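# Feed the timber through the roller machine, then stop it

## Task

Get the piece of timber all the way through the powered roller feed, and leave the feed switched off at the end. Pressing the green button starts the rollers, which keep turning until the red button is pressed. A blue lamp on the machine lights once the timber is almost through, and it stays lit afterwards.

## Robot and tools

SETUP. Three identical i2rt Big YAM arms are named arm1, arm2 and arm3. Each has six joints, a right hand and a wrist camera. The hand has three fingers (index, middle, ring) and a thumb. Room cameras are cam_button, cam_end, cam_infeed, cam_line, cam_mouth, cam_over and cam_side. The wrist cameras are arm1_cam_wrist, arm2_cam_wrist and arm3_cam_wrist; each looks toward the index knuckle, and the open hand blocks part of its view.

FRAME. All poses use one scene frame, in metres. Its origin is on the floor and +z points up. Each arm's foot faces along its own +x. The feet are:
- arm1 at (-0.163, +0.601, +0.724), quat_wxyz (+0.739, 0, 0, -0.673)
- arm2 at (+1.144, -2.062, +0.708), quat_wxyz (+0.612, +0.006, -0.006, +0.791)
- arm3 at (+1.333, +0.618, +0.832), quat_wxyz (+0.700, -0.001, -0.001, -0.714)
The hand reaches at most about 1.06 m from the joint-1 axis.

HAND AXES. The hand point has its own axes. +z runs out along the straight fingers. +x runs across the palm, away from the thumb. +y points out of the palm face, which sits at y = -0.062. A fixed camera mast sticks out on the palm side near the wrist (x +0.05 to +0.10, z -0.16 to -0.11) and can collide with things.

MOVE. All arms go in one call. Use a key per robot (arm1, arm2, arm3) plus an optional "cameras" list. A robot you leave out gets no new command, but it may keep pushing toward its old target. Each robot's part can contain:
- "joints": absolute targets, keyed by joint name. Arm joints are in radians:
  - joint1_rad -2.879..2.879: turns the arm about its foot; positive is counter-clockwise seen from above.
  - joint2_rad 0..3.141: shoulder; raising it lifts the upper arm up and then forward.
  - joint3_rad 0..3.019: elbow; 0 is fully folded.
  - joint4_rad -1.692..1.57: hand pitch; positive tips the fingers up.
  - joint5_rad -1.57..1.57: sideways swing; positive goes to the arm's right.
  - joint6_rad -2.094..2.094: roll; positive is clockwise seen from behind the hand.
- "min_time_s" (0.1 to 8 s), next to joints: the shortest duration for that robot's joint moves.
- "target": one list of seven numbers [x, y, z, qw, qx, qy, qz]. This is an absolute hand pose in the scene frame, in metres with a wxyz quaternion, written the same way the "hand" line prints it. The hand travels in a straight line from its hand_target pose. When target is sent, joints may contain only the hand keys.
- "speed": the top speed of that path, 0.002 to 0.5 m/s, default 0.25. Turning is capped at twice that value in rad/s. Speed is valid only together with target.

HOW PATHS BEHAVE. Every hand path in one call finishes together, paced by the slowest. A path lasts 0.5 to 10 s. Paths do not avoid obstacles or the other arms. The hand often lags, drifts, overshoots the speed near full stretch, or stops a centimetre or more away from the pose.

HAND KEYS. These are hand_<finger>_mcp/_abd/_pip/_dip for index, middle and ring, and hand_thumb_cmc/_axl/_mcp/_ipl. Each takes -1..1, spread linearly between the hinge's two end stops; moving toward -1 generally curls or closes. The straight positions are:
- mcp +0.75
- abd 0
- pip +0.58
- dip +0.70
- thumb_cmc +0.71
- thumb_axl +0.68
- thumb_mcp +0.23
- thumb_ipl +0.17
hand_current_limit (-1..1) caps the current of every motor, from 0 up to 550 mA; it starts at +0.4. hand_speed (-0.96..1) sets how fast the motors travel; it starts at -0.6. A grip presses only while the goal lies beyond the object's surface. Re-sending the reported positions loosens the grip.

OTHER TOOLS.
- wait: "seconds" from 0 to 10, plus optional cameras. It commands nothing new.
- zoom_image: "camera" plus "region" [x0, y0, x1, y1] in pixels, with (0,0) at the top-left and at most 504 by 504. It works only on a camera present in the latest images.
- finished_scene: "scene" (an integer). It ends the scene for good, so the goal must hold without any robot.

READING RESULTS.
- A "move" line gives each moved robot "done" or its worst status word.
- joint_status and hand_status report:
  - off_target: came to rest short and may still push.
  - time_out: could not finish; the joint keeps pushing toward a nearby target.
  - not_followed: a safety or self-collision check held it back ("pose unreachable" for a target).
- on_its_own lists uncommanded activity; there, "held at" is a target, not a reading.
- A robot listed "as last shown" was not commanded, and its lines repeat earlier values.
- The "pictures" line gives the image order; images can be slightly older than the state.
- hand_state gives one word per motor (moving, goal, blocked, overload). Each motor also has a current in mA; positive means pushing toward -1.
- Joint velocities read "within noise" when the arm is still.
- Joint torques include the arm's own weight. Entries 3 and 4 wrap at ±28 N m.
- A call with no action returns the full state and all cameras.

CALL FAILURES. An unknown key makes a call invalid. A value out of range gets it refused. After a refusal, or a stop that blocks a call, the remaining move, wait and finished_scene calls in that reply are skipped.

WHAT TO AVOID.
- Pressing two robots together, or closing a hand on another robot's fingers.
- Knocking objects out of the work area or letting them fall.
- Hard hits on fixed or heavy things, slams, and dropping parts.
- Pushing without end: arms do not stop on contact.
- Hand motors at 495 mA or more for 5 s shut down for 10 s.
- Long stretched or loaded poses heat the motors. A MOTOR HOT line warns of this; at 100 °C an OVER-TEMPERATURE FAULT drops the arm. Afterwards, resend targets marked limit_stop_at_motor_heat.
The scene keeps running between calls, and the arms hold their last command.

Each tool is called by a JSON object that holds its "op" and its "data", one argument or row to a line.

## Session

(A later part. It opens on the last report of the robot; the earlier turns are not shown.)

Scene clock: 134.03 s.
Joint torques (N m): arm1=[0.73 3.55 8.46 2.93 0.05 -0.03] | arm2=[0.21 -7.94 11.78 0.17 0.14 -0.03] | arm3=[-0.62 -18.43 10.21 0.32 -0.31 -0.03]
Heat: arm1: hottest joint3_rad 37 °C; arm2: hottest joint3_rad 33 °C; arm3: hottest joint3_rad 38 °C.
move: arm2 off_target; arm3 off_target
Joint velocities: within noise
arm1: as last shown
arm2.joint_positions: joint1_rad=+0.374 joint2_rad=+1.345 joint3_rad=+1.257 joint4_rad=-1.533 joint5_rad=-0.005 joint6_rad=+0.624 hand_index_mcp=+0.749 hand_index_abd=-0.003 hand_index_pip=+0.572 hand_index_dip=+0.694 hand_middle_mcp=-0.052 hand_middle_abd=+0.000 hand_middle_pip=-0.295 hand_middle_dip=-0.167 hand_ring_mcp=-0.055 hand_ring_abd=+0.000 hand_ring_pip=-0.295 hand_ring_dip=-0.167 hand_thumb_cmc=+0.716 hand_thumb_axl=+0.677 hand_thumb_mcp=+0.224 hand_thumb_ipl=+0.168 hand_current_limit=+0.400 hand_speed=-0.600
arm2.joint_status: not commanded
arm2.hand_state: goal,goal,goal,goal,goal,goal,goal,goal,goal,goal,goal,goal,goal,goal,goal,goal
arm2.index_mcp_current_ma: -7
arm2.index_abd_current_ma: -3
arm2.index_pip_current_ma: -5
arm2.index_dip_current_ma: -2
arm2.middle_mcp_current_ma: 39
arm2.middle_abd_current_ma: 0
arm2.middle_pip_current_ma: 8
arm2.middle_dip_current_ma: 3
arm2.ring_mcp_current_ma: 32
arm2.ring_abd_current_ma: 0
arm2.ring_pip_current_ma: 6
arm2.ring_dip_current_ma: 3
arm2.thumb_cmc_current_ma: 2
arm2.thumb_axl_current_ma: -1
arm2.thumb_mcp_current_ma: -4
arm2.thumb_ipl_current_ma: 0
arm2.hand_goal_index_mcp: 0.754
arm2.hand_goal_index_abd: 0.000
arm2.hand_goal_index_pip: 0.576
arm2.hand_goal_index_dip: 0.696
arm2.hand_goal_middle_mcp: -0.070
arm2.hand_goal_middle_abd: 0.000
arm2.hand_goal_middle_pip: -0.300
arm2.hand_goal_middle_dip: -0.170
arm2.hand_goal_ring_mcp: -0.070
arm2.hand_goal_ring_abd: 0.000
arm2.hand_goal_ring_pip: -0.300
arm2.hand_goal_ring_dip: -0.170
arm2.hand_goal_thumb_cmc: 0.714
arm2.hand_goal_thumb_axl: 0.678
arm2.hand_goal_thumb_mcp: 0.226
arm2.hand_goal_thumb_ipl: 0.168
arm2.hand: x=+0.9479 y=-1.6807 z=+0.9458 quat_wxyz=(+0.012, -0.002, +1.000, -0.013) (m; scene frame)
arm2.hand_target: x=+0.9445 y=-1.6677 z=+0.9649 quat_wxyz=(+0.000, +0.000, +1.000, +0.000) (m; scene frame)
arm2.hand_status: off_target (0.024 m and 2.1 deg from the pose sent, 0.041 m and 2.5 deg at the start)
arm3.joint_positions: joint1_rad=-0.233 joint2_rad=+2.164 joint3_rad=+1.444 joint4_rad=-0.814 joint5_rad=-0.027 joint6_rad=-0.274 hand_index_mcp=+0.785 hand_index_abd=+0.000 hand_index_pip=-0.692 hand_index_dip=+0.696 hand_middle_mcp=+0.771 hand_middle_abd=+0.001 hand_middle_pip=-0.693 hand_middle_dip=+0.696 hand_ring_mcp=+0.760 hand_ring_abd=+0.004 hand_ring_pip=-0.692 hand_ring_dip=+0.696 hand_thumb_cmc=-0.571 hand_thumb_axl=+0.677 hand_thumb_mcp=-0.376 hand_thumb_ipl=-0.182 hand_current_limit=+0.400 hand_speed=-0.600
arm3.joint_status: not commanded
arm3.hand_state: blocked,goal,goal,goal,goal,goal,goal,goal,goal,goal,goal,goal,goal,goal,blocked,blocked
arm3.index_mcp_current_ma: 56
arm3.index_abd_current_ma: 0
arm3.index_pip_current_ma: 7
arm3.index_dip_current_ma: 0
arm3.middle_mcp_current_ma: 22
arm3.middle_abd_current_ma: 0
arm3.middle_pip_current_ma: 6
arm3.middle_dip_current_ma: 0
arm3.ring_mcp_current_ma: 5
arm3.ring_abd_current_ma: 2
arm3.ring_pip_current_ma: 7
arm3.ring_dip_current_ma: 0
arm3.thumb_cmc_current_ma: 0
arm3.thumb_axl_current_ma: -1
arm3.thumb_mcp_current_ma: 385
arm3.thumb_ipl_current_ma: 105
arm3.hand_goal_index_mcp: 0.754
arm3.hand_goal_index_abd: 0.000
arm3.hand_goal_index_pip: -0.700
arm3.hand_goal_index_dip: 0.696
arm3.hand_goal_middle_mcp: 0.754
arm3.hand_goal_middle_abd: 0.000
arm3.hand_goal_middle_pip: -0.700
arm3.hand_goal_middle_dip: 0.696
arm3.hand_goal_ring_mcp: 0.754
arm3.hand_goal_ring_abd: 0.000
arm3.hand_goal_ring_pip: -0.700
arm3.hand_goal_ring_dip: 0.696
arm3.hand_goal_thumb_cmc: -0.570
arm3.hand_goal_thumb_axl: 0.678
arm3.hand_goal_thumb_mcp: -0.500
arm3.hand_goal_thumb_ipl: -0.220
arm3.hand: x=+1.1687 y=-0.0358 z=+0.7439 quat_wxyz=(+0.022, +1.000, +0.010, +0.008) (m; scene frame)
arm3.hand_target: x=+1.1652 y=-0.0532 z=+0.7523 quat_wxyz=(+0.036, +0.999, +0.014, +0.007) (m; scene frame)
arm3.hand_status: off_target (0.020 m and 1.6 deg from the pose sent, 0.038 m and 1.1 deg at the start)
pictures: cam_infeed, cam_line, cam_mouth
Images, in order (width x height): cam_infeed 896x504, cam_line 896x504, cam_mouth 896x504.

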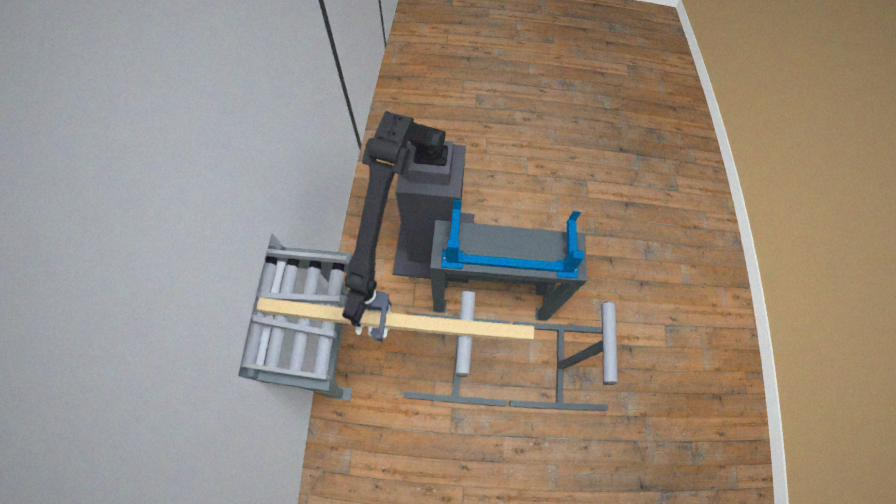

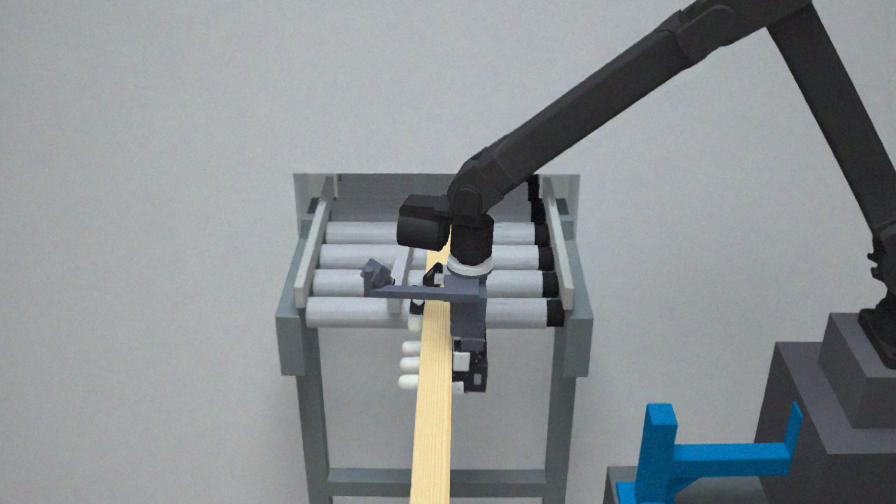

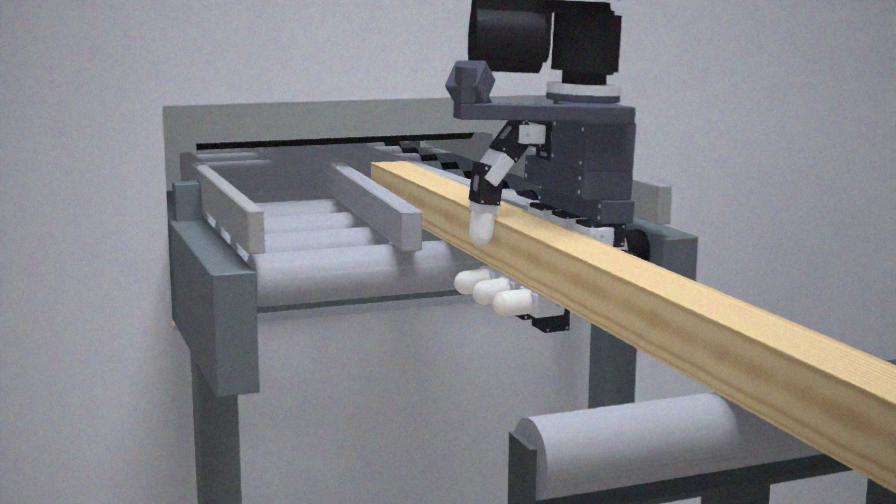

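{"op": "move", "data": {
  "arm3": {"joints": {"hand_thumb_mcp": -0.05}}
}}

{"op": "move", "data": {
  "arm3": {"target": [1.170, -0.022, 0.728, 0.008, 1.0, 0.01, 0.005], "speed": 0.1}
}}

{"op": "move", "data": {
  "arm3": {"target": [1.288, -0.022, 0.728, 0.008, 1.0, 0.01, 0.005], "speed": 0.15},
  "cameras": ["cam_line", "cam_mouth"]
}}

Scene clock: 139.67 s.
Joint torques (N m): arm1=[0.79 3.6 8.49 2.93 0.04 -0.04] | arm2=[0.21 -7.82 11.78 0.17 0.14 -0.03] | arm3=[-0.5 -18.26 10.29 0.28 -0.32 -0.04]
Heat: arm1: hottest joint3_rad 37 °C; arm2: hottest joint3_rad 34 °C; arm3: hottest joint3_rad 38 °C.
move: arm3 done
Joint velocities: within noise
arm1, arm2: as last shown
arm2.hand_target: x=+0.9445 y=-1.6677 z=+0.9650 quat_wxyz=(+0.000, +0.000, +1.000, +0.001) (m; scene frame)
arm3.joint_positions: joint1_rad=-0.233 joint2_rad=+2.164 joint3_rad=+1.444 joint4_rad=-0.814 joint5_rad=-0.028 joint6_rad=-0.274 hand_index_mcp=+0.761 hand_index_abd=+0.000 hand_index_pip=-0.692 hand_index_dip=+0.696 hand_middle_mcp=+0.761 hand_middle_abd=+0.001 hand_middle_pip=-0.693 hand_middle_dip=+0.696 hand_ring_mcp=+0.760 hand_ring_abd=+0.004 hand_ring_pip=-0.692 hand_ring_dip=+0.696 hand_thumb_cmc=-0.571 hand_thumb_axl=+0.677 hand_thumb_mcp=-0.061 hand_thumb_ipl=-0.218 hand_current_limit=+0.400 hand_speed=-0.600
arm3.joint_status: all done
arm3.hand_state: goal,goal,goal,goal,goal,goal,goal,goal,goal,goal,goal,goal,goal,goal,goal,goal
arm3.index_mcp_current_ma: 6
arm3.index_abd_current_ma: 0
arm3.index_pip_current_ma: 7
arm3.index_dip_current_ma: 0
arm3.middle_mcp_current_ma: 6
arm3.middle_abd_current_ma: 0
arm3.middle_pip_current_ma: 6
arm3.middle_dip_current_ma: 0
arm3.ring_mcp_current_ma: 5
arm3.ring_abd_current_ma: 2
arm3.ring_pip_current_ma: 7
arm3.ring_dip_current_ma: 0
arm3.thumb_cmc_current_ma: 0
arm3.thumb_axl_current_ma: 0
arm3.thumb_mcp_current_ma: -16
arm3.thumb_ipl_current_ma: 1
arm3.hand_goal_index_mcp: 0.754
arm3.hand_goal_index_abd: 0.000
arm3.hand_goal_index_pip: -0.700
arm3.hand_goal_index_dip: 0.696
arm3.hand_goal_middle_mcp: 0.754
arm3.hand_goal_middle_abd: 0.000
arm3.hand_goal_middle_pip: -0.700
arm3.hand_goal_middle_dip: 0.696
arm3.hand_goal_ring_mcp: 0.754
arm3.hand_goal_ring_abd: 0.000
arm3.hand_goal_ring_pip: -0.700
arm3.hand_goal_ring_dip: 0.696
arm3.hand_goal_thumb_cmc: -0.570
arm3.hand_goal_thumb_axl: 0.678
arm3.hand_goal_thumb_mcp: -0.050
arm3.hand_goal_thumb_ipl: -0.220
arm3.hand: x=+1.1688 y=-0.0359 z=+0.7440 quat_wxyz=(+0.022, +1.000, +0.010, +0.008) (m; scene frame)
arm3.hand_target: x=+1.1652 y=-0.0532 z=+0.7523 quat_wxyz=(+0.036, +0.999, +0.014, +0.007) (m; scene frame)
arm3.hand_status: not commanded
pictures: none

Scene clock: 140.70 s.
Joint torques (N m): arm1=[0.67 3.72 8.46 2.91 0.03 -0.04] | arm2=[0.32 -7.82 11.78 0.18 0.13 -0.04] | arm3=[-0.62 -18.43 6.35 0.79 0.04 0.05]
Heat: arm1: hottest joint3_rad 37 °C; arm2: hottest joint3_rad 35 °C; arm3: hottest joint3_rad 38 °C.
move: arm3 done
Joint velocities: within noise
arm1, arm2: as last shown
arm3.joint_positions: joint1_rad=-0.233 joint2_rad=+2.164 joint3_rad=+1.414 joint4_rad=-0.814 joint5_rad=-0.016 joint6_rad=-0.274 hand_index_mcp=+0.760 hand_index_abd=+0.000 hand_index_pip=-0.692 hand_index_dip=+0.696 hand_middle_mcp=+0.760 hand_middle_abd=+0.001 hand_middle_pip=-0.693 hand_middle_dip=+0.696 hand_ring_mcp=+0.759 hand_ring_abd=+0.004 hand_ring_pip=-0.692 hand_ring_dip=+0.696 hand_thumb_cmc=-0.571 hand_thumb_axl=+0.677 hand_thumb_mcp=-0.061 hand_thumb_ipl=-0.218 hand_current_limit=+0.400 hand_speed=-0.600
arm3.joint_status: not commanded
arm3.hand_state: goal,goal,goal,goal,goal,goal,goal,goal,goal,goal,goal,goal,goal,goal,goal,goal
arm3.index_mcp_current_ma: 5
arm3.index_abd_current_ma: 0
arm3.index_pip_current_ma: 7
arm3.index_dip_current_ma: 0
arm3.middle_mcp_current_ma: 4
arm3.middle_abd_current_ma: 0
arm3.middle_pip_current_ma: 6
arm3.middle_dip_current_ma: 0
arm3.ring_mcp_current_ma: 4
arm3.ring_abd_current_ma: 2
arm3.ring_pip_current_ma: 6
arm3.ring_dip_current_ma: 0
arm3.thumb_cmc_current_ma: 0
arm3.thumb_axl_current_ma: 0
arm3.thumb_mcp_current_ma: -15
arm3.thumb_ipl_current_ma: 1
arm3.hand_goal_index_mcp: 0.754
arm3.hand_goal_index_abd: 0.000
arm3.hand_goal_index_pip: -0.700
arm3.hand_goal_index_dip: 0.696
arm3.hand_goal_middle_mcp: 0.754
arm3.hand_goal_middle_abd: 0.000
arm3.hand_goal_middle_pip: -0.700
arm3.hand_goal_middle_dip: 0.696
arm3.hand_goal_ring_mcp: 0.754
arm3.hand_goal_ring_abd: 0.000
arm3.hand_goal_ring_pip: -0.700
arm3.hand_goal_ring_dip: 0.696
arm3.hand_goal_thumb_cmc: -0.570
arm3.hand_goal_thumb_axl: 0.678
arm3.hand_goal_thumb_mcp: -0.050
arm3.hand_goal_thumb_ipl: -0.220
arm3.hand: x=+1.1706 y=-0.0211 z=+0.7327 quat_wxyz=(+0.007, +1.000, +0.010, +0.006) (m; scene frame)
arm3.hand_target: x=+1.1700 y=-0.0220 z=+0.7280 quat_wxyz=(+0.008, +1.000, +0.010, +0.005) (m; scene frame)
arm3.hand_status: done (0.005 m and 0.2 deg from the pose sent, 0.021 m and 1.7 deg at the start)
pictures: none

Scene clock: 142.37 s.
Joint torques (N m): arm1=[0.79 3.78 8.46 2.93 0.04 -0.05] | arm2=[0.21 -7.77 11.79 0.16 0.13 -0.04] | arm3=[-0.09 -20.37 5.68 0.79 0.08 0.15]
Heat: arm1: hottest joint3_rad 37 °C; arm2: hottest joint3_rad 35 °C; arm3: hottest joint3_rad 38 °C.
move: arm3 off_target
Joint velocities: within noise
arm1, arm2: as last shown
arm3.joint_positions: joint1_rad=-0.030 joint2_rad=+2.157 joint3_rad=+1.350 joint4_rad=-0.778 joint5_rad=-0.014 joint6_rad=-0.076 hand_index_mcp=+0.760 hand_index_abd=+0.000 hand_index_pip=-0.692 hand_index_dip=+0.696 hand_middle_mcp=+0.760 hand_middle_abd=+0.001 hand_middle_pip=-0.693 hand_middle_dip=+0.696 hand_ring_mcp=+0.759 hand_ring_abd=+0.003 hand_ring_pip=-0.692 hand_ring_dip=+0.696 hand_thumb_cmc=-0.571 hand_thumb_axl=+0.677 hand_thumb_mcp=-0.061 hand_thumb_ipl=-0.218 hand_current_limit=+0.400 hand_speed=-0.600
arm3.joint_status: not commanded
arm3.hand_state: goal,goal,goal,goal,goal,goal,goal,goal,goal,goal,goal,goal,goal,goal,goal,goal
arm3.index_mcp_current_ma: 4
arm3.index_abd_current_ma: 0
arm3.index_pip_current_ma: 7
arm3.index_dip_current_ma: 0
arm3.middle_mcp_current_ma: 4
arm3.middle_abd_current_ma: 0
arm3.middle_pip_current_ma: 6
arm3.middle_dip_current_ma: 0
arm3.ring_mcp_current_ma: 4
arm3.ring_abd_current_ma: 2
arm3.ring_pip_current_ma: 6
arm3.ring_dip_current_ma: 0
arm3.thumb_cmc_current_ma: 0
arm3.thumb_axl_current_ma: 0
arm3.thumb_mcp_current_ma: -15
arm3.thumb_ipl_current_ma: 1
arm3.hand_goal_index_mcp: 0.754
arm3.hand_goal_index_abd: 0.000
arm3.hand_goal_index_pip: -0.700
arm3.hand_goal_index_dip: 0.696
arm3.hand_goal_middle_mcp: 0.754
arm3.hand_goal_middle_abd: 0.000
arm3.hand_goal_middle_pip: -0.700
arm3.hand_goal_middle_dip: 0.696
arm3.hand_goal_ring_mcp: 0.754
arm3.hand_goal_ring_abd: 0.000
arm3.hand_goal_ring_pip: -0.700
arm3.hand_goal_ring_dip: 0.696
arm3.hand_goal_thumb_cmc: -0.570
arm3.hand_goal_thumb_axl: 0.678
arm3.hand_goal_thumb_mcp: -0.050
arm3.hand_goal_thumb_ipl: -0.220
arm3.hand: x=+1.2866 y=-0.0160 z=+0.7169 quat_wxyz=(-0.005, +1.000, +0.013, +0.007) (m; scene frame)
arm3.hand_target: x=+1.2881 y=-0.0220 z=+0.7281 quat_wxyz=(+0.008, +1.000, +0.010, +0.005) (m; scene frame)
arm3.hand_status: off_target (0.013 m and 1.6 deg from the pose sent, 0.118 m and 0.2 deg at the start)
pictures: cam_line, cam_mouth
Images, in order (width x height): cam_line 896x504, cam_mouth 896x504.

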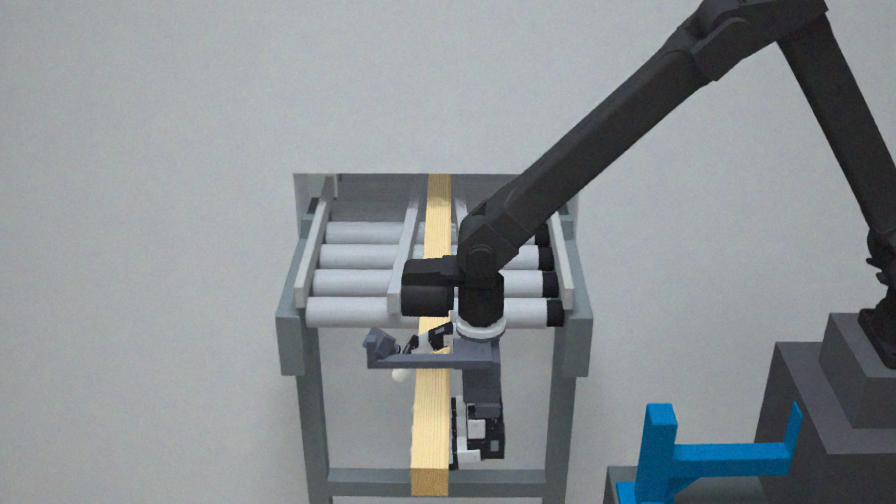

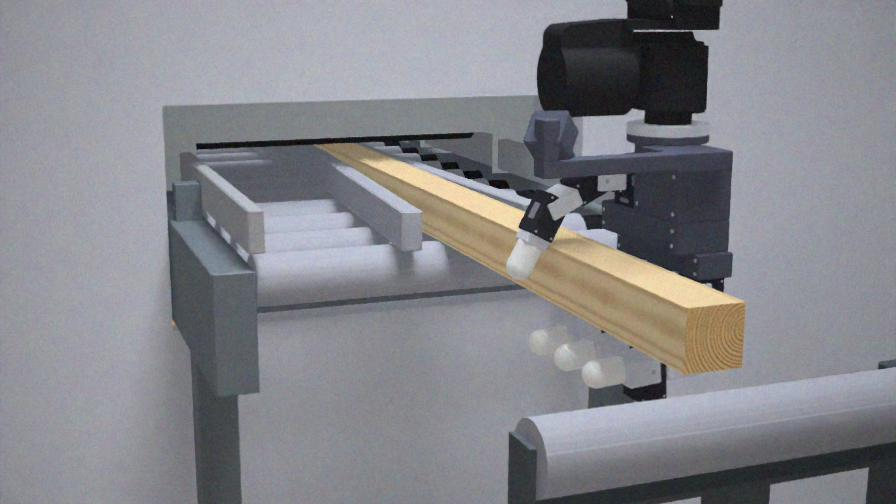

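{"op": "move", "data": {
  "arm3": {"target": [1.288, 0.10, 0.725, 0, 1.0, 0, 0], "speed": 0.15},
  "arm2": {"target": [1.013, -1.672, 0.945, 0, 0, 1, 0], "speed": 0.15},
  "cameras": ["cam_line", "cam_mouth", "cam_button", "cam_over", "cam_end"]
}}

Scene clock: 148.27 s.
Joint torques (N m): arm1=[0.91 3.84 8.47 2.92 0.04 -0.05] | arm2=[0.38 -8.06 6.94 1.07 0.19 -0.06] | arm3=[-0.67 -16.09 4.4 0.69 0.1 0.14]
Heat: arm1: hottest joint3_rad 37 °C; arm2: hottest joint3_rad 36 °C; arm3: hottest joint3_rad 37 °C.
move: arm2 done; arm3 done
Joint velocities: within noise
arm1: as last shown
arm2.joint_positions: joint1_rad=+0.219 joint2_rad=+1.265 joint3_rad=+1.178 joint4_rad=-1.513 joint5_rad=-0.005 joint6_rad=+0.472 hand_index_mcp=+0.749 hand_index_abd=-0.003 hand_index_pip=+0.572 hand_index_dip=+0.694 hand_middle_mcp=-0.052 hand_middle_abd=+0.000 hand_middle_pip=-0.295 hand_middle_dip=-0.167 hand_ring_mcp=-0.055 hand_ring_abd=+0.000 hand_ring_pip=-0.295 hand_ring_dip=-0.167 hand_thumb_cmc=+0.716 hand_thumb_axl=+0.677 hand_thumb_mcp=+0.224 hand_thumb_ipl=+0.168 hand_current_limit=+0.400 hand_speed=-0.600
arm2.joint_status: not commanded
arm2.hand_state: goal,goal,goal,goal,goal,goal,goal,goal,goal,goal,goal,goal,goal,goal,goal,goal
arm2.index_mcp_current_ma: -7
arm2.index_abd_current_ma: -3
arm2.index_pip_current_ma: -5
arm2.index_dip_current_ma: -2
arm2.middle_mcp_current_ma: 39
arm2.middle_abd_current_ma: 0
arm2.middle_pip_current_ma: 8
arm2.middle_dip_current_ma: 3
arm2.ring_mcp_current_ma: 32
arm2.ring_abd_current_ma: 0
arm2.ring_pip_current_ma: 6
arm2.ring_dip_current_ma: 3
arm2.thumb_cmc_current_ma: 2
arm2.thumb_axl_current_ma: -1
arm2.thumb_mcp_current_ma: -4
arm2.thumb_ipl_current_ma: 0
arm2.hand_goal_index_mcp: 0.754
arm2.hand_goal_index_abd: 0.000
arm2.hand_goal_index_pip: 0.576
arm2.hand_goal_index_dip: 0.696
arm2.hand_goal_middle_mcp: -0.070
arm2.hand_goal_middle_abd: 0.000
arm2.hand_goal_middle_pip: -0.300
arm2.hand_goal_middle_dip: -0.170
arm2.hand_goal_ring_mcp: -0.070
arm2.hand_goal_ring_abd: 0.000
arm2.hand_goal_ring_pip: -0.300
arm2.hand_goal_ring_dip: -0.170
arm2.hand_goal_thumb_cmc: 0.714
arm2.hand_goal_thumb_axl: 0.678
arm2.hand_goal_thumb_mcp: 0.226
arm2.hand_goal_thumb_ipl: 0.168
arm2.hand: x=+1.0088 y=-1.6730 z=+0.9447 quat_wxyz=(+0.003, -0.001, +1.000, -0.005) (m; scene frame)
arm2.hand_target: x=+1.0130 y=-1.6721 z=+0.9449 quat_wxyz=(+0.000, +0.000, +1.000, +0.000) (m; scene frame)
arm2.hand_status: done (0.004 m and 0.7 deg from the pose sent, 0.066 m and 2.0 deg at the start)
arm3.joint_positions: joint1_rad=-0.030 joint2_rad=+1.960 joint3_rad=+0.961 joint4_rad=-0.598 joint5_rad=-0.003 joint6_rad=-0.060 hand_index_mcp=+0.758 hand_index_abd=+0.000 hand_index_pip=-0.692 hand_index_dip=+0.696 hand_middle_mcp=+0.758 hand_middle_abd=+0.001 hand_middle_pip=-0.693 hand_middle_dip=+0.696 hand_ring_mcp=+0.758 hand_ring_abd=+0.003 hand_ring_pip=-0.692 hand_ring_dip=+0.696 hand_thumb_cmc=-0.571 hand_thumb_axl=+0.677 hand_thumb_mcp=-0.060 hand_thumb_ipl=-0.218 hand_current_limit=+0.400 hand_speed=-0.600
arm3.joint_status: not commanded
arm3.hand_state: goal,goal,goal,goal,goal,goal,goal,goal,goal,goal,goal,goal,goal,goal,goal,goal
arm3.index_mcp_current_ma: 3
arm3.index_abd_current_ma: 0
arm3.index_pip_current_ma: 7
arm3.index_dip_current_ma: 0
arm3.middle_mcp_current_ma: 3
arm3.middle_abd_current_ma: 0
arm3.middle_pip_current_ma: 6
arm3.middle_dip_current_ma: 0
arm3.ring_mcp_current_ma: 2
arm3.ring_abd_current_ma: 2
arm3.ring_pip_current_ma: 6
arm3.ring_dip_current_ma: 0
arm3.thumb_cmc_current_ma: 0
arm3.thumb_axl_current_ma: 0
arm3.thumb_mcp_current_ma: -15
arm3.thumb_ipl_current_ma: 1
arm3.hand_goal_index_mcp: 0.754
arm3.hand_goal_index_abd: 0.000
arm3.hand_goal_index_pip: -0.700
arm3.hand_goal_index_dip: 0.696
arm3.hand_goal_middle_mcp: 0.754
arm3.hand_goal_middle_abd: 0.000
arm3.hand_goal_middle_pip: -0.700
arm3.hand_goal_middle_dip: 0.696
arm3.hand_goal_ring_mcp: 0.754
arm3.hand_goal_ring_abd: 0.000
arm3.hand_goal_ring_pip: -0.700
arm3.hand_goal_ring_dip: 0.696
arm3.hand_goal_thumb_cmc: -0.570
arm3.hand_goal_thumb_axl: 0.678
arm3.hand_goal_thumb_mcp: -0.050
arm3.hand_goal_thumb_ipl: -0.220
arm3.hand: x=+1.2895 y=+0.1047 z=+0.7170 quat_wxyz=(-0.012, +1.000, +0.005, +0.002) (m; scene frame)
arm3.hand_target: x=+1.2881 y=+0.1000 z=+0.7249 quat_wxyz=(+0.000, +1.000, +0.000, +0.000) (m; scene frame)
arm3.hand_status: done (0.009 m and 1.5 deg from the pose sent, 0.116 m and 1.7 deg at the start)
pictures: cam_button, cam_end, cam_line, cam_mouth, cam_over
Images, in order (width x height): cam_button 896x504, cam_end 896x504, cam_line 896x504, cam_mouth 896x504, cam_over 896x504.

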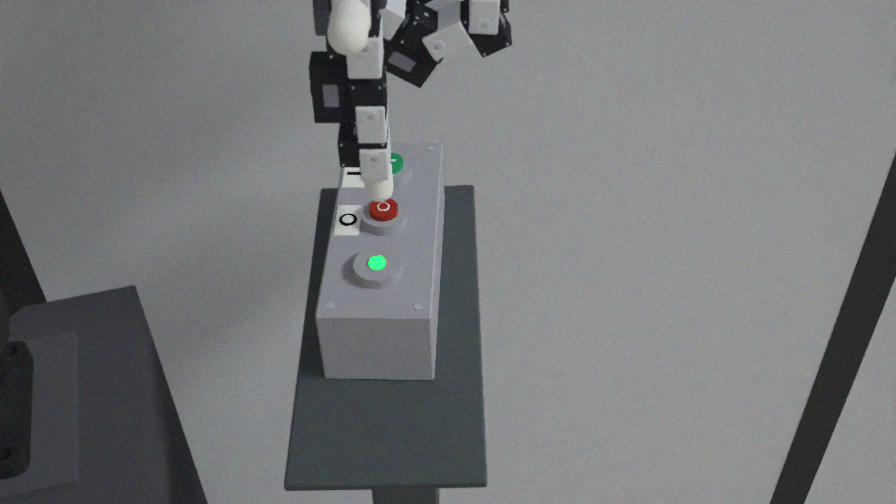

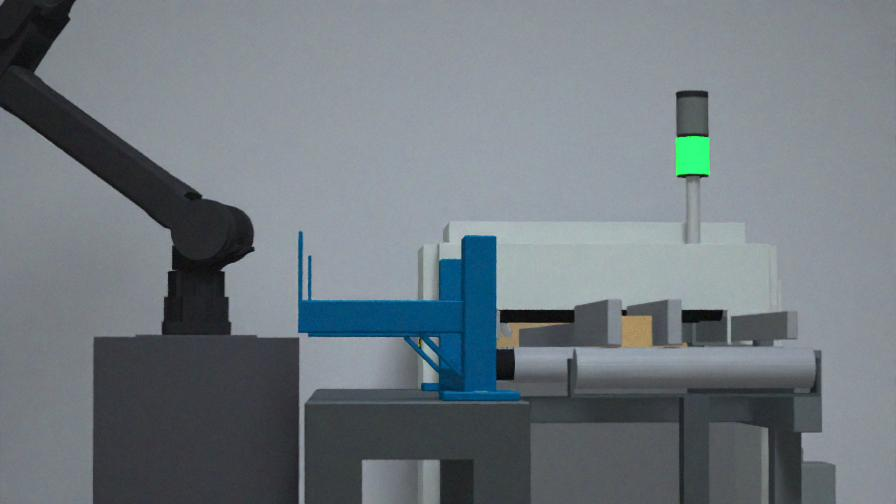

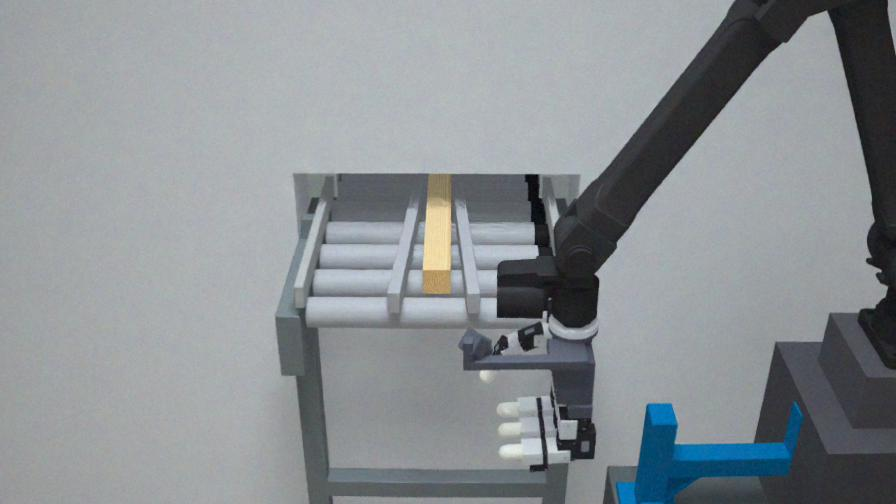

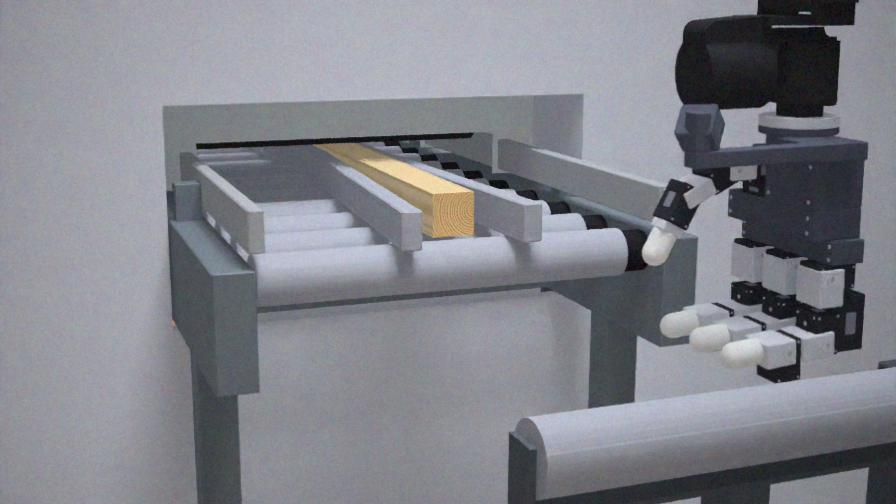

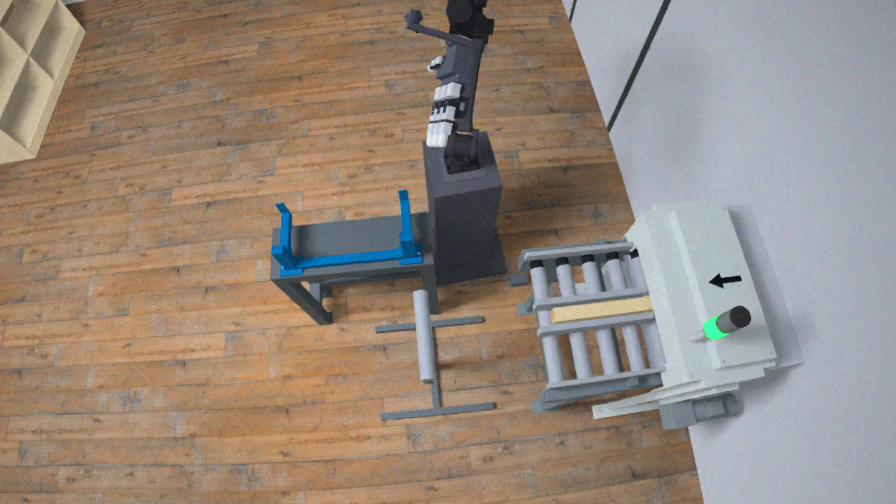

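{"op": "move", "data": {
  "arm2": {"target": [1.014, -1.667, 0.940, 0, 0, 1, 0], "speed": 0.1},
  "cameras": ["cam_button", "cam_over", "cam_end"]
}}

Scene clock: 152.40 s.
Joint torques (N m): arm1=[0.73 3.78 8.46 2.93 0.04 -0.05] | arm2=[0.26 -7.24 6.69 1.14 0.18 -0.05] | arm3=[-0.38 -16.09 4.37 0.69 0.07 0.13]
Heat: arm1: hottest joint3_rad 37 °C; arm2: hottest joint3_rad 35 °C; arm3: hottest joint3_rad 37 °C.
move: arm2 done
Joint velocities: within noise
arm1.joint_positions: joint1_rad=-0.372 joint2_rad=+0.611 joint3_rad=+1.514 joint4_rad=-1.449 joint5_rad=+0.040 joint6_rad=+1.149 hand_index_mcp=+0.755 hand_index_abd=+0.000 hand_index_pip=+0.577 hand_index_dip=+0.696 hand_middle_mcp=+0.755 hand_middle_abd=+0.000 hand_middle_pip=+0.577 hand_middle_dip=+0.696 hand_ring_mcp=+0.754 hand_ring_abd=+0.000 hand_ring_pip=+0.577 hand_ring_dip=+0.696 hand_thumb_cmc=+0.715 hand_thumb_axl=+0.677 hand_thumb_mcp=+0.226 hand_thumb_ipl=+0.168 hand_current_limit=+0.400 hand_speed=-0.600
arm1.joint_status: not commanded
arm1.hand_state: goal,goal,goal,goal,goal,goal,goal,goal,goal,goal,goal,goal,goal,goal,goal,goal
arm1.index_mcp_current_ma: 0
arm1.index_abd_current_ma: 0
arm1.index_pip_current_ma: 0
arm1.index_dip_current_ma: 0
arm1.middle_mcp_current_ma: 0
arm1.middle_abd_current_ma: 0
arm1.middle_pip_current_ma: 0
arm1.middle_dip_current_ma: 0
arm1.ring_mcp_current_ma: 0
arm1.ring_abd_current_ma: 0
arm1.ring_pip_current_ma: 0
arm1.ring_dip_current_ma: 0
arm1.thumb_cmc_current_ma: 0
arm1.thumb_axl_current_ma: 0
arm1.thumb_mcp_current_ma: 0
arm1.thumb_ipl_current_ma: 0
arm1.hand_goal_index_mcp: 0.754
arm1.hand_goal_index_abd: 0.000
arm1.hand_goal_index_pip: 0.576
arm1.hand_goal_index_dip: 0.696
arm1.hand_goal_middle_mcp: 0.754
arm1.hand_goal_middle_abd: 0.000
arm1.hand_goal_middle_pip: 0.576
arm1.hand_goal_middle_dip: 0.696
arm1.hand_goal_ring_mcp: 0.754
arm1.hand_goal_ring_abd: 0.000
arm1.hand_goal_ring_pip: 0.576
arm1.hand_goal_ring_dip: 0.696
arm1.hand_goal_thumb_cmc: 0.714
arm1.hand_goal_thumb_axl: 0.678
arm1.hand_goal_thumb_mcp: 0.226
arm1.hand_goal_thumb_ipl: 0.168
arm1.hand: x=-0.3096 y=+0.4317 z=+1.3127 quat_wxyz=(+0.452, +0.652, -0.578, +0.191) (m; scene frame)
arm1.hand_target: x=-0.3087 y=+0.4349 z=+1.3226 quat_wxyz=(+0.461, +0.648, -0.574, +0.196) (m; scene frame)
arm1.hand_status: not commanded
arm2.joint_positions: joint1_rad=+0.212 joint2_rad=+1.265 joint3_rad=+1.178 joint4_rad=-1.498 joint5_rad=-0.005 joint6_rad=+0.462 hand_index_mcp=+0.749 hand_index_abd=-0.003 hand_index_pip=+0.572 hand_index_dip=+0.694 hand_middle_mcp=-0.052 hand_middle_abd=+0.000 hand_middle_pip=-0.295 hand_middle_dip=-0.167 hand_ring_mcp=-0.055 hand_ring_abd=+0.000 hand_ring_pip=-0.295 hand_ring_dip=-0.167 hand_thumb_cmc=+0.716 hand_thumb_axl=+0.677 hand_thumb_mcp=+0.224 hand_thumb_ipl=+0.168 hand_current_limit=+0.400 hand_speed=-0.600
arm2.joint_status: not commanded
arm2.hand_state: goal,goal,goal,goal,goal,goal,goal,goal,goal,goal,goal,goal,goal,goal,goal,goal
arm2.index_mcp_current_ma: -7
arm2.index_abd_current_ma: -3
arm2.index_pip_current_ma: -5
arm2.index_dip_current_ma: -2
arm2.middle_mcp_current_ma: 39
arm2.middle_abd_current_ma: 0
arm2.middle_pip_current_ma: 8
arm2.middle_dip_current_ma: 3
arm2.ring_mcp_current_ma: 32
arm2.ring_abd_current_ma: 0
arm2.ring_pip_current_ma: 6
arm2.ring_dip_current_ma: 3
arm2.thumb_cmc_current_ma: 2
arm2.thumb_axl_current_ma: -1
arm2.thumb_mcp_current_ma: -4
arm2.thumb_ipl_current_ma: 0
arm2.hand_goal_index_mcp: 0.754
arm2.hand_goal_index_abd: 0.000
arm2.hand_goal_index_pip: 0.576
arm2.hand_goal_index_dip: 0.696
arm2.hand_goal_middle_mcp: -0.070
arm2.hand_goal_middle_abd: 0.000
arm2.hand_goal_middle_pip: -0.300
arm2.hand_goal_middle_dip: -0.170
arm2.hand_goal_ring_mcp: -0.070
arm2.hand_goal_ring_abd: 0.000
arm2.hand_goal_ring_pip: -0.300
arm2.hand_goal_ring_dip: -0.170
arm2.hand_goal_thumb_cmc: 0.714
arm2.hand_goal_thumb_axl: 0.678
arm2.hand_goal_thumb_mcp: 0.226
arm2.hand_goal_thumb_ipl: 0.168
arm2.hand: x=+1.0091 y=-1.6686 z=+0.9456 quat_wxyz=(+0.000, -0.002, +1.000, +0.001) (m; scene frame)
arm2.hand_target: x=+1.0140 y=-1.6672 z=+0.9399 quat_wxyz=(+0.000, +0.000, +1.000, +0.000) (m; scene frame)
arm2.hand_status: done (0.008 m and 0.3 deg from the pose sent, 0.009 m and 0.7 deg at the start)
arm3: as last shown
pictures: cam_button, cam_end, cam_over
Images, in order (width x height): cam_button 896x504, cam_end 896x504, cam_over 896x504.

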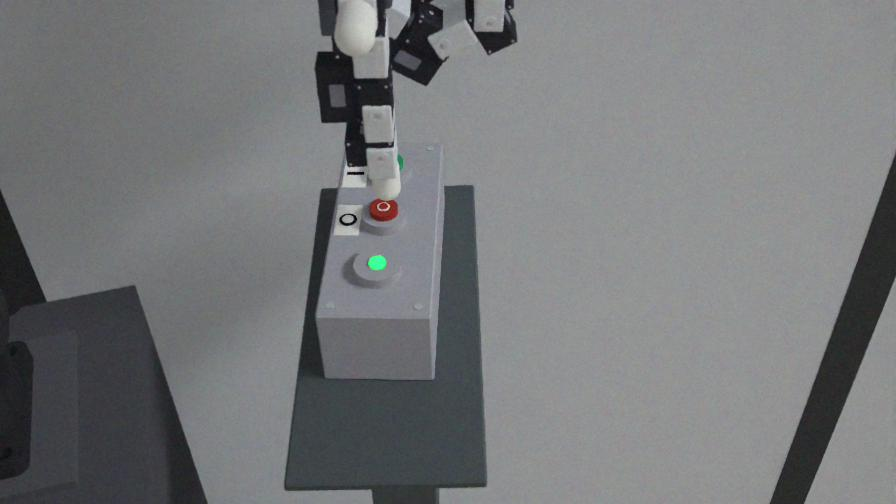

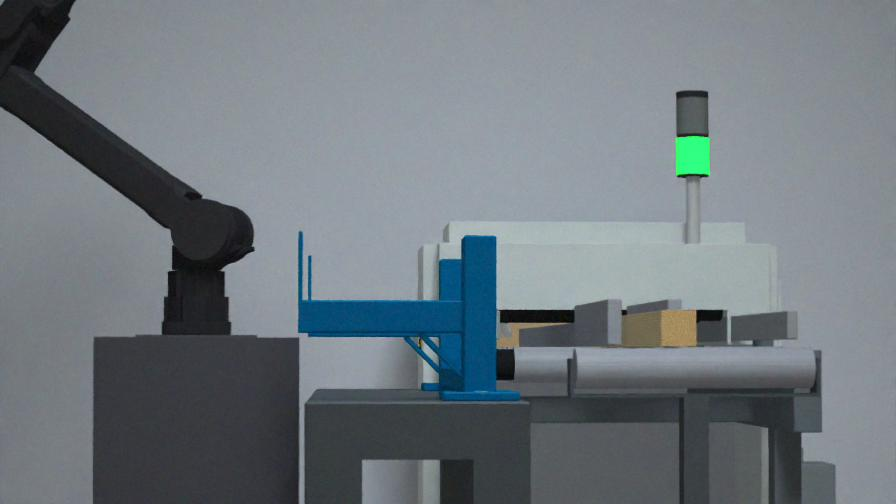

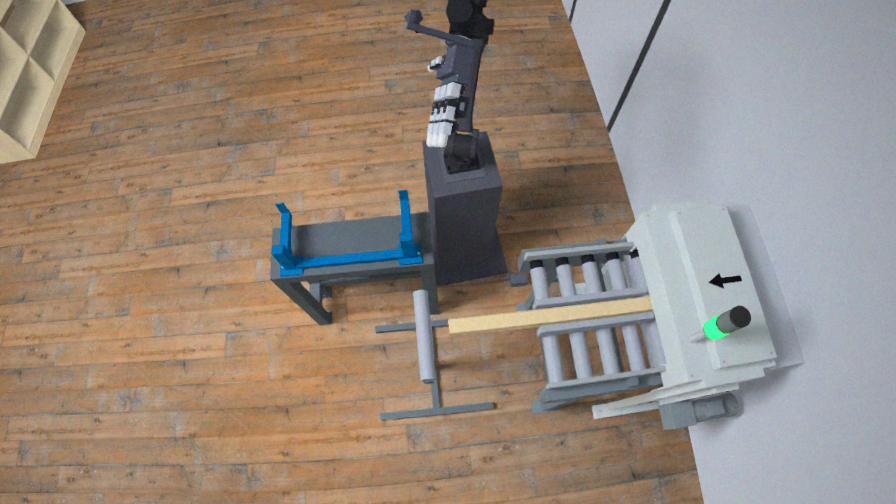

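{"op": "wait", "data": {
  "seconds": 1.5,
  "cameras": ["cam_over", "cam_end"]
}}

Scene clock: 155.33 s.
Joint torques (N m): arm1=[0.73 3.6 8.47 2.93 0.05 -0.04] | arm2=[0.26 -7.24 6.69 1.13 0.18 -0.05] | arm3=[-0.21 -15.68 4.44 0.7 0.09 0.16]
Heat: arm1: hottest joint3_rad 37 °C; arm2: hottest joint3_rad 35 °C; arm3: hottest joint3_rad 36 °C.
Joint velocities: within noise
arm1.joint_positions: joint1_rad=-0.372 joint2_rad=+0.611 joint3_rad=+1.514 joint4_rad=-1.449 joint5_rad=+0.040 joint6_rad=+1.149 hand_index_mcp=+0.755 hand_index_abd=+0.000 hand_index_pip=+0.577 hand_index_dip=+0.696 hand_middle_mcp=+0.755 hand_middle_abd=+0.000 hand_middle_pip=+0.577 hand_middle_dip=+0.696 hand_ring_mcp=+0.754 hand_ring_abd=+0.000 hand_ring_pip=+0.577 hand_ring_dip=+0.696 hand_thumb_cmc=+0.715 hand_thumb_axl=+0.677 hand_thumb_mcp=+0.226 hand_thumb_ipl=+0.168 hand_current_limit=+0.400 hand_speed=-0.600
arm1.joint_status: not commanded
arm1.hand_state: goal,goal,goal,goal,goal,goal,goal,goal,goal,goal,goal,goal,goal,goal,goal,goal
arm1.index_mcp_current_ma: 0
arm1.index_abd_current_ma: 0
arm1.index_pip_current_ma: 0
arm1.index_dip_current_ma: 0
arm1.middle_mcp_current_ma: 0
arm1.middle_abd_current_ma: 0
arm1.middle_pip_current_ma: 0
arm1.middle_dip_current_ma: 0
arm1.ring_mcp_current_ma: 0
arm1.ring_abd_current_ma: 0
arm1.ring_pip_current_ma: 0
arm1.ring_dip_current_ma: 0
arm1.thumb_cmc_current_ma: 0
arm1.thumb_axl_current_ma: 0
arm1.thumb_mcp_current_ma: 0
arm1.thumb_ipl_current_ma: 0
arm1.hand_goal_index_mcp: 0.754
arm1.hand_goal_index_abd: 0.000
arm1.hand_goal_index_pip: 0.576
arm1.hand_goal_index_dip: 0.696
arm1.hand_goal_middle_mcp: 0.754
arm1.hand_goal_middle_abd: 0.000
arm1.hand_goal_middle_pip: 0.576
arm1.hand_goal_middle_dip: 0.696
arm1.hand_goal_ring_mcp: 0.754
arm1.hand_goal_ring_abd: 0.000
arm1.hand_goal_ring_pip: 0.576
arm1.hand_goal_ring_dip: 0.696
arm1.hand_goal_thumb_cmc: 0.714
arm1.hand_goal_thumb_axl: 0.678
arm1.hand_goal_thumb_mcp: 0.226
arm1.hand_goal_thumb_ipl: 0.168
arm1.hand: x=-0.3096 y=+0.4317 z=+1.3127 quat_wxyz=(+0.452, +0.652, -0.578, +0.191) (m; scene frame)
arm1.hand_target: x=-0.3087 y=+0.4349 z=+1.3226 quat_wxyz=(+0.461, +0.648, -0.574, +0.196) (m; scene frame)
arm1.hand_status: not commanded
arm2.joint_positions: joint1_rad=+0.212 joint2_rad=+1.265 joint3_rad=+1.178 joint4_rad=-1.498 joint5_rad=-0.005 joint6_rad=+0.462 hand_index_mcp=+0.749 hand_index_abd=-0.003 hand_index_pip=+0.572 hand_index_dip=+0.694 hand_middle_mcp=-0.052 hand_middle_abd=+0.000 hand_middle_pip=-0.295 hand_middle_dip=-0.167 hand_ring_mcp=-0.055 hand_ring_abd=+0.000 hand_ring_pip=-0.295 hand_ring_dip=-0.167 hand_thumb_cmc=+0.716 hand_thumb_axl=+0.677 hand_thumb_mcp=+0.224 hand_thumb_ipl=+0.168 hand_current_limit=+0.400 hand_speed=-0.600
arm2.joint_status: not commanded
arm2.hand_state: goal,goal,goal,goal,goal,goal,goal,goal,goal,goal,goal,goal,goal,goal,goal,goal
arm2.index_mcp_current_ma: -7
arm2.index_abd_current_ma: -3
arm2.index_pip_current_ma: -5
arm2.index_dip_current_ma: -2
arm2.middle_mcp_current_ma: 39
arm2.middle_abd_current_ma: 0
arm2.middle_pip_current_ma: 8
arm2.middle_dip_current_ma: 3
arm2.ring_mcp_current_ma: 32
arm2.ring_abd_current_ma: 0
arm2.ring_pip_current_ma: 6
arm2.ring_dip_current_ma: 3
arm2.thumb_cmc_current_ma: 2
arm2.thumb_axl_current_ma: -1
arm2.thumb_mcp_current_ma: -4
arm2.thumb_ipl_current_ma: 0
arm2.hand_goal_index_mcp: 0.754
arm2.hand_goal_index_abd: 0.000
arm2.hand_goal_index_pip: 0.576
arm2.hand_goal_index_dip: 0.696
arm2.hand_goal_middle_mcp: -0.070
arm2.hand_goal_middle_abd: 0.000
arm2.hand_goal_middle_pip: -0.300
arm2.hand_goal_middle_dip: -0.170
arm2.hand_goal_ring_mcp: -0.070
arm2.hand_goal_ring_abd: 0.000
arm2.hand_goal_ring_pip: -0.300
arm2.hand_goal_ring_dip: -0.170
arm2.hand_goal_thumb_cmc: 0.714
arm2.hand_goal_thumb_axl: 0.678
arm2.hand_goal_thumb_mcp: 0.226
arm2.hand_goal_thumb_ipl: 0.168
arm2.hand: x=+1.0091 y=-1.6685 z=+0.9456 quat_wxyz=(+0.000, -0.002, +1.000, +0.001) (m; scene frame)
arm2.hand_target: x=+1.0140 y=-1.6671 z=+0.9399 quat_wxyz=(+0.000, +0.000, +1.000, +0.000) (m; scene frame)
arm2.hand_status: done (0.008 m and 0.3 deg from the pose sent, 0.009 m and 0.7 deg at the start)
arm3.joint_positions: joint1_rad=-0.030 joint2_rad=+1.960 joint3_rad=+0.961 joint4_rad=-0.598 joint5_rad=-0.003 joint6_rad=-0.060 hand_index_mcp=+0.758 hand_index_abd=+0.000 hand_index_pip=-0.692 hand_index_dip=+0.696 hand_middle_mcp=+0.758 hand_middle_abd=+0.001 hand_middle_pip=-0.693 hand_middle_dip=+0.696 hand_ring_mcp=+0.758 hand_ring_abd=+0.003 hand_ring_pip=-0.692 hand_ring_dip=+0.696 hand_thumb_cmc=-0.571 hand_thumb_axl=+0.677 hand_thumb_mcp=-0.060 hand_thumb_ipl=-0.218 hand_current_limit=+0.400 hand_speed=-0.600
arm3.joint_status: not commanded
arm3.hand_state: goal,goal,goal,goal,goal,goal,goal,goal,goal,goal,goal,goal,goal,goal,goal,goal
arm3.index_mcp_current_ma: 3
arm3.index_abd_current_ma: 0
arm3.index_pip_current_ma: 7
arm3.index_dip_current_ma: 0
arm3.middle_mcp_current_ma: 3
arm3.middle_abd_current_ma: 0
arm3.middle_pip_current_ma: 6
arm3.middle_dip_current_ma: 0
arm3.ring_mcp_current_ma: 2
arm3.ring_abd_current_ma: 2
arm3.ring_pip_current_ma: 6
arm3.ring_dip_current_ma: 0
arm3.thumb_cmc_current_ma: 0
arm3.thumb_axl_current_ma: 0
arm3.thumb_mcp_current_ma: -15
arm3.thumb_ipl_current_ma: 1
arm3.hand_goal_index_mcp: 0.754
arm3.hand_goal_index_abd: 0.000
arm3.hand_goal_index_pip: -0.700
arm3.hand_goal_index_dip: 0.696
arm3.hand_goal_middle_mcp: 0.754
arm3.hand_goal_middle_abd: 0.000
arm3.hand_goal_middle_pip: -0.700
arm3.hand_goal_middle_dip: 0.696
arm3.hand_goal_ring_mcp: 0.754
arm3.hand_goal_ring_abd: 0.000
arm3.hand_goal_ring_pip: -0.700
arm3.hand_goal_ring_dip: 0.696
arm3.hand_goal_thumb_cmc: -0.570
arm3.hand_goal_thumb_axl: 0.678
arm3.hand_goal_thumb_mcp: -0.050
arm3.hand_goal_thumb_ipl: -0.220
arm3.hand: x=+1.2895 y=+0.1047 z=+0.7170 quat_wxyz=(-0.012, +1.000, +0.005, +0.002) (m; scene frame)
arm3.hand_target: x=+1.2881 y=+0.1000 z=+0.7249 quat_wxyz=(+0.000, +1.000, +0.000, +0.000) (m; scene frame)
arm3.hand_status: not commanded
wait: 1.50 s; at rest from the start
pictures: cam_end, cam_over
Images, in order (width x height): cam_end 896x504, cam_over 896x504.

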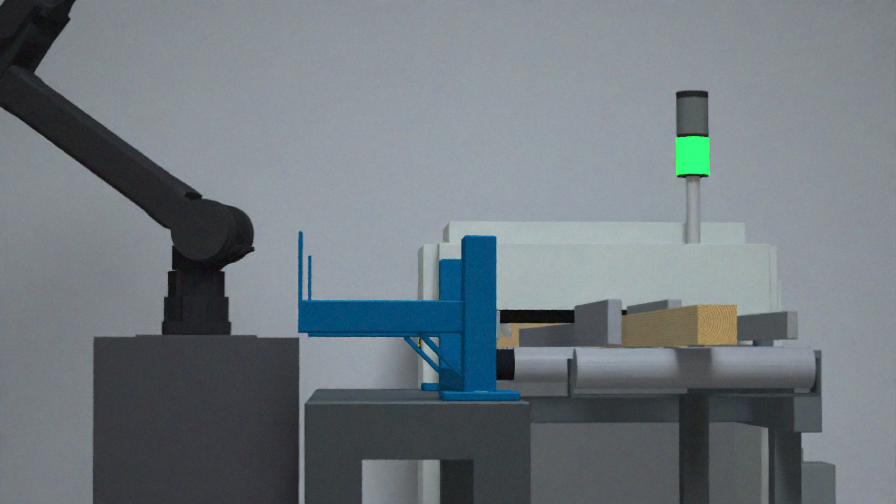

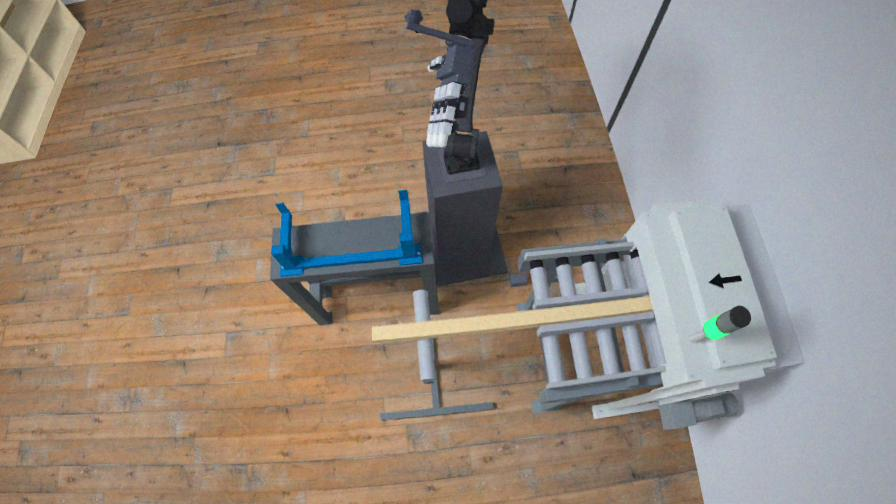

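{"op": "move", "data": {
  "cameras": ["cam_over"],
  "arm2": {"target": [1.014, -1.667, 0.936, 0, 0, 1, 0], "speed": 0.06}
}}

Scene clock: 161.27 s.
Joint torques (N m): arm1=[0.85 3.43 8.46 3.02 0.03 -0.05] | arm2=[0.26 -7.12 6.95 1.11 0.18 -0.05] | arm3=[-0.38 -15.85 4.42 0.73 0.11 0.13]
Heat: arm1: hottest joint3_rad 37 °C; arm2: hottest joint3_rad 35 °C; arm3: hottest joint3_rad 36 °C.
move: arm2 done
Joint velocities: within noise
arm1, arm3: as last shown
arm2.joint_positions: joint1_rad=+0.212 joint2_rad=+1.265 joint3_rad=+1.165 joint4_rad=-1.487 joint5_rad=-0.005 joint6_rad=+0.462 hand_index_mcp=+0.749 hand_index_abd=-0.003 hand_index_pip=+0.572 hand_index_dip=+0.694 hand_middle_mcp=-0.052 hand_middle_abd=+0.000 hand_middle_pip=-0.295 hand_middle_dip=-0.167 hand_ring_mcp=-0.055 hand_ring_abd=+0.000 hand_ring_pip=-0.295 hand_ring_dip=-0.167 hand_thumb_cmc=+0.716 hand_thumb_axl=+0.677 hand_thumb_mcp=+0.224 hand_thumb_ipl=+0.168 hand_current_limit=+0.400 hand_speed=-0.600
arm2.joint_status: not commanded
arm2.hand_state: goal,goal,goal,goal,goal,goal,goal,goal,goal,goal,goal,goal,goal,goal,goal,goal
arm2.index_mcp_current_ma: -7
arm2.index_abd_current_ma: -3
arm2.index_pip_current_ma: -5
arm2.index_dip_current_ma: -2
arm2.middle_mcp_current_ma: 39
arm2.middle_abd_current_ma: 0
arm2.middle_pip_current_ma: 8
arm2.middle_dip_current_ma: 3
arm2.ring_mcp_current_ma: 32
arm2.ring_abd_current_ma: 0
arm2.ring_pip_current_ma: 6
arm2.ring_dip_current_ma: 3
arm2.thumb_cmc_current_ma: 2
arm2.thumb_axl_current_ma: -1
arm2.thumb_mcp_current_ma: -4
arm2.thumb_ipl_current_ma: 0
arm2.hand_goal_index_mcp: 0.754
arm2.hand_goal_index_abd: 0.000
arm2.hand_goal_index_pip: 0.576
arm2.hand_goal_index_dip: 0.696
arm2.hand_goal_middle_mcp: -0.070
arm2.hand_goal_middle_abd: 0.000
arm2.hand_goal_middle_pip: -0.300
arm2.hand_goal_middle_dip: -0.170
arm2.hand_goal_ring_mcp: -0.070
arm2.hand_goal_ring_abd: 0.000
arm2.hand_goal_ring_pip: -0.300
arm2.hand_goal_ring_dip: -0.170
arm2.hand_goal_thumb_cmc: 0.714
arm2.hand_goal_thumb_axl: 0.678
arm2.hand_goal_thumb_mcp: 0.226
arm2.hand_goal_thumb_ipl: 0.168
arm2.hand: x=+1.0095 y=-1.6694 z=+0.9405 quat_wxyz=(+0.000, -0.002, +1.000, +0.000) (m; scene frame)
arm2.hand_target: x=+1.0140 y=-1.6671 z=+0.9359 quat_wxyz=(+0.000, +0.000, +1.000, +0.000) (m; scene frame)
arm2.hand_status: done (0.007 m and 0.2 deg from the pose sent, 0.011 m and 0.3 deg at the start)
pictures: cam_over
Images, in order (width x height): cam_over 896x504.

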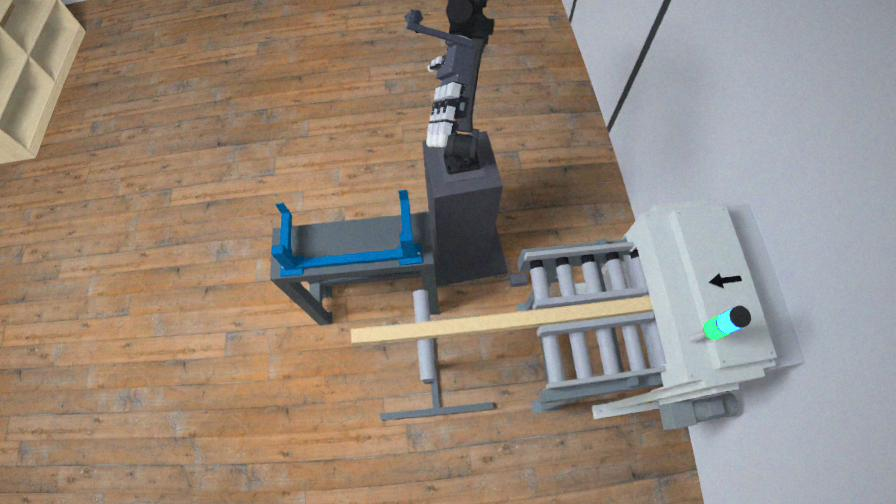

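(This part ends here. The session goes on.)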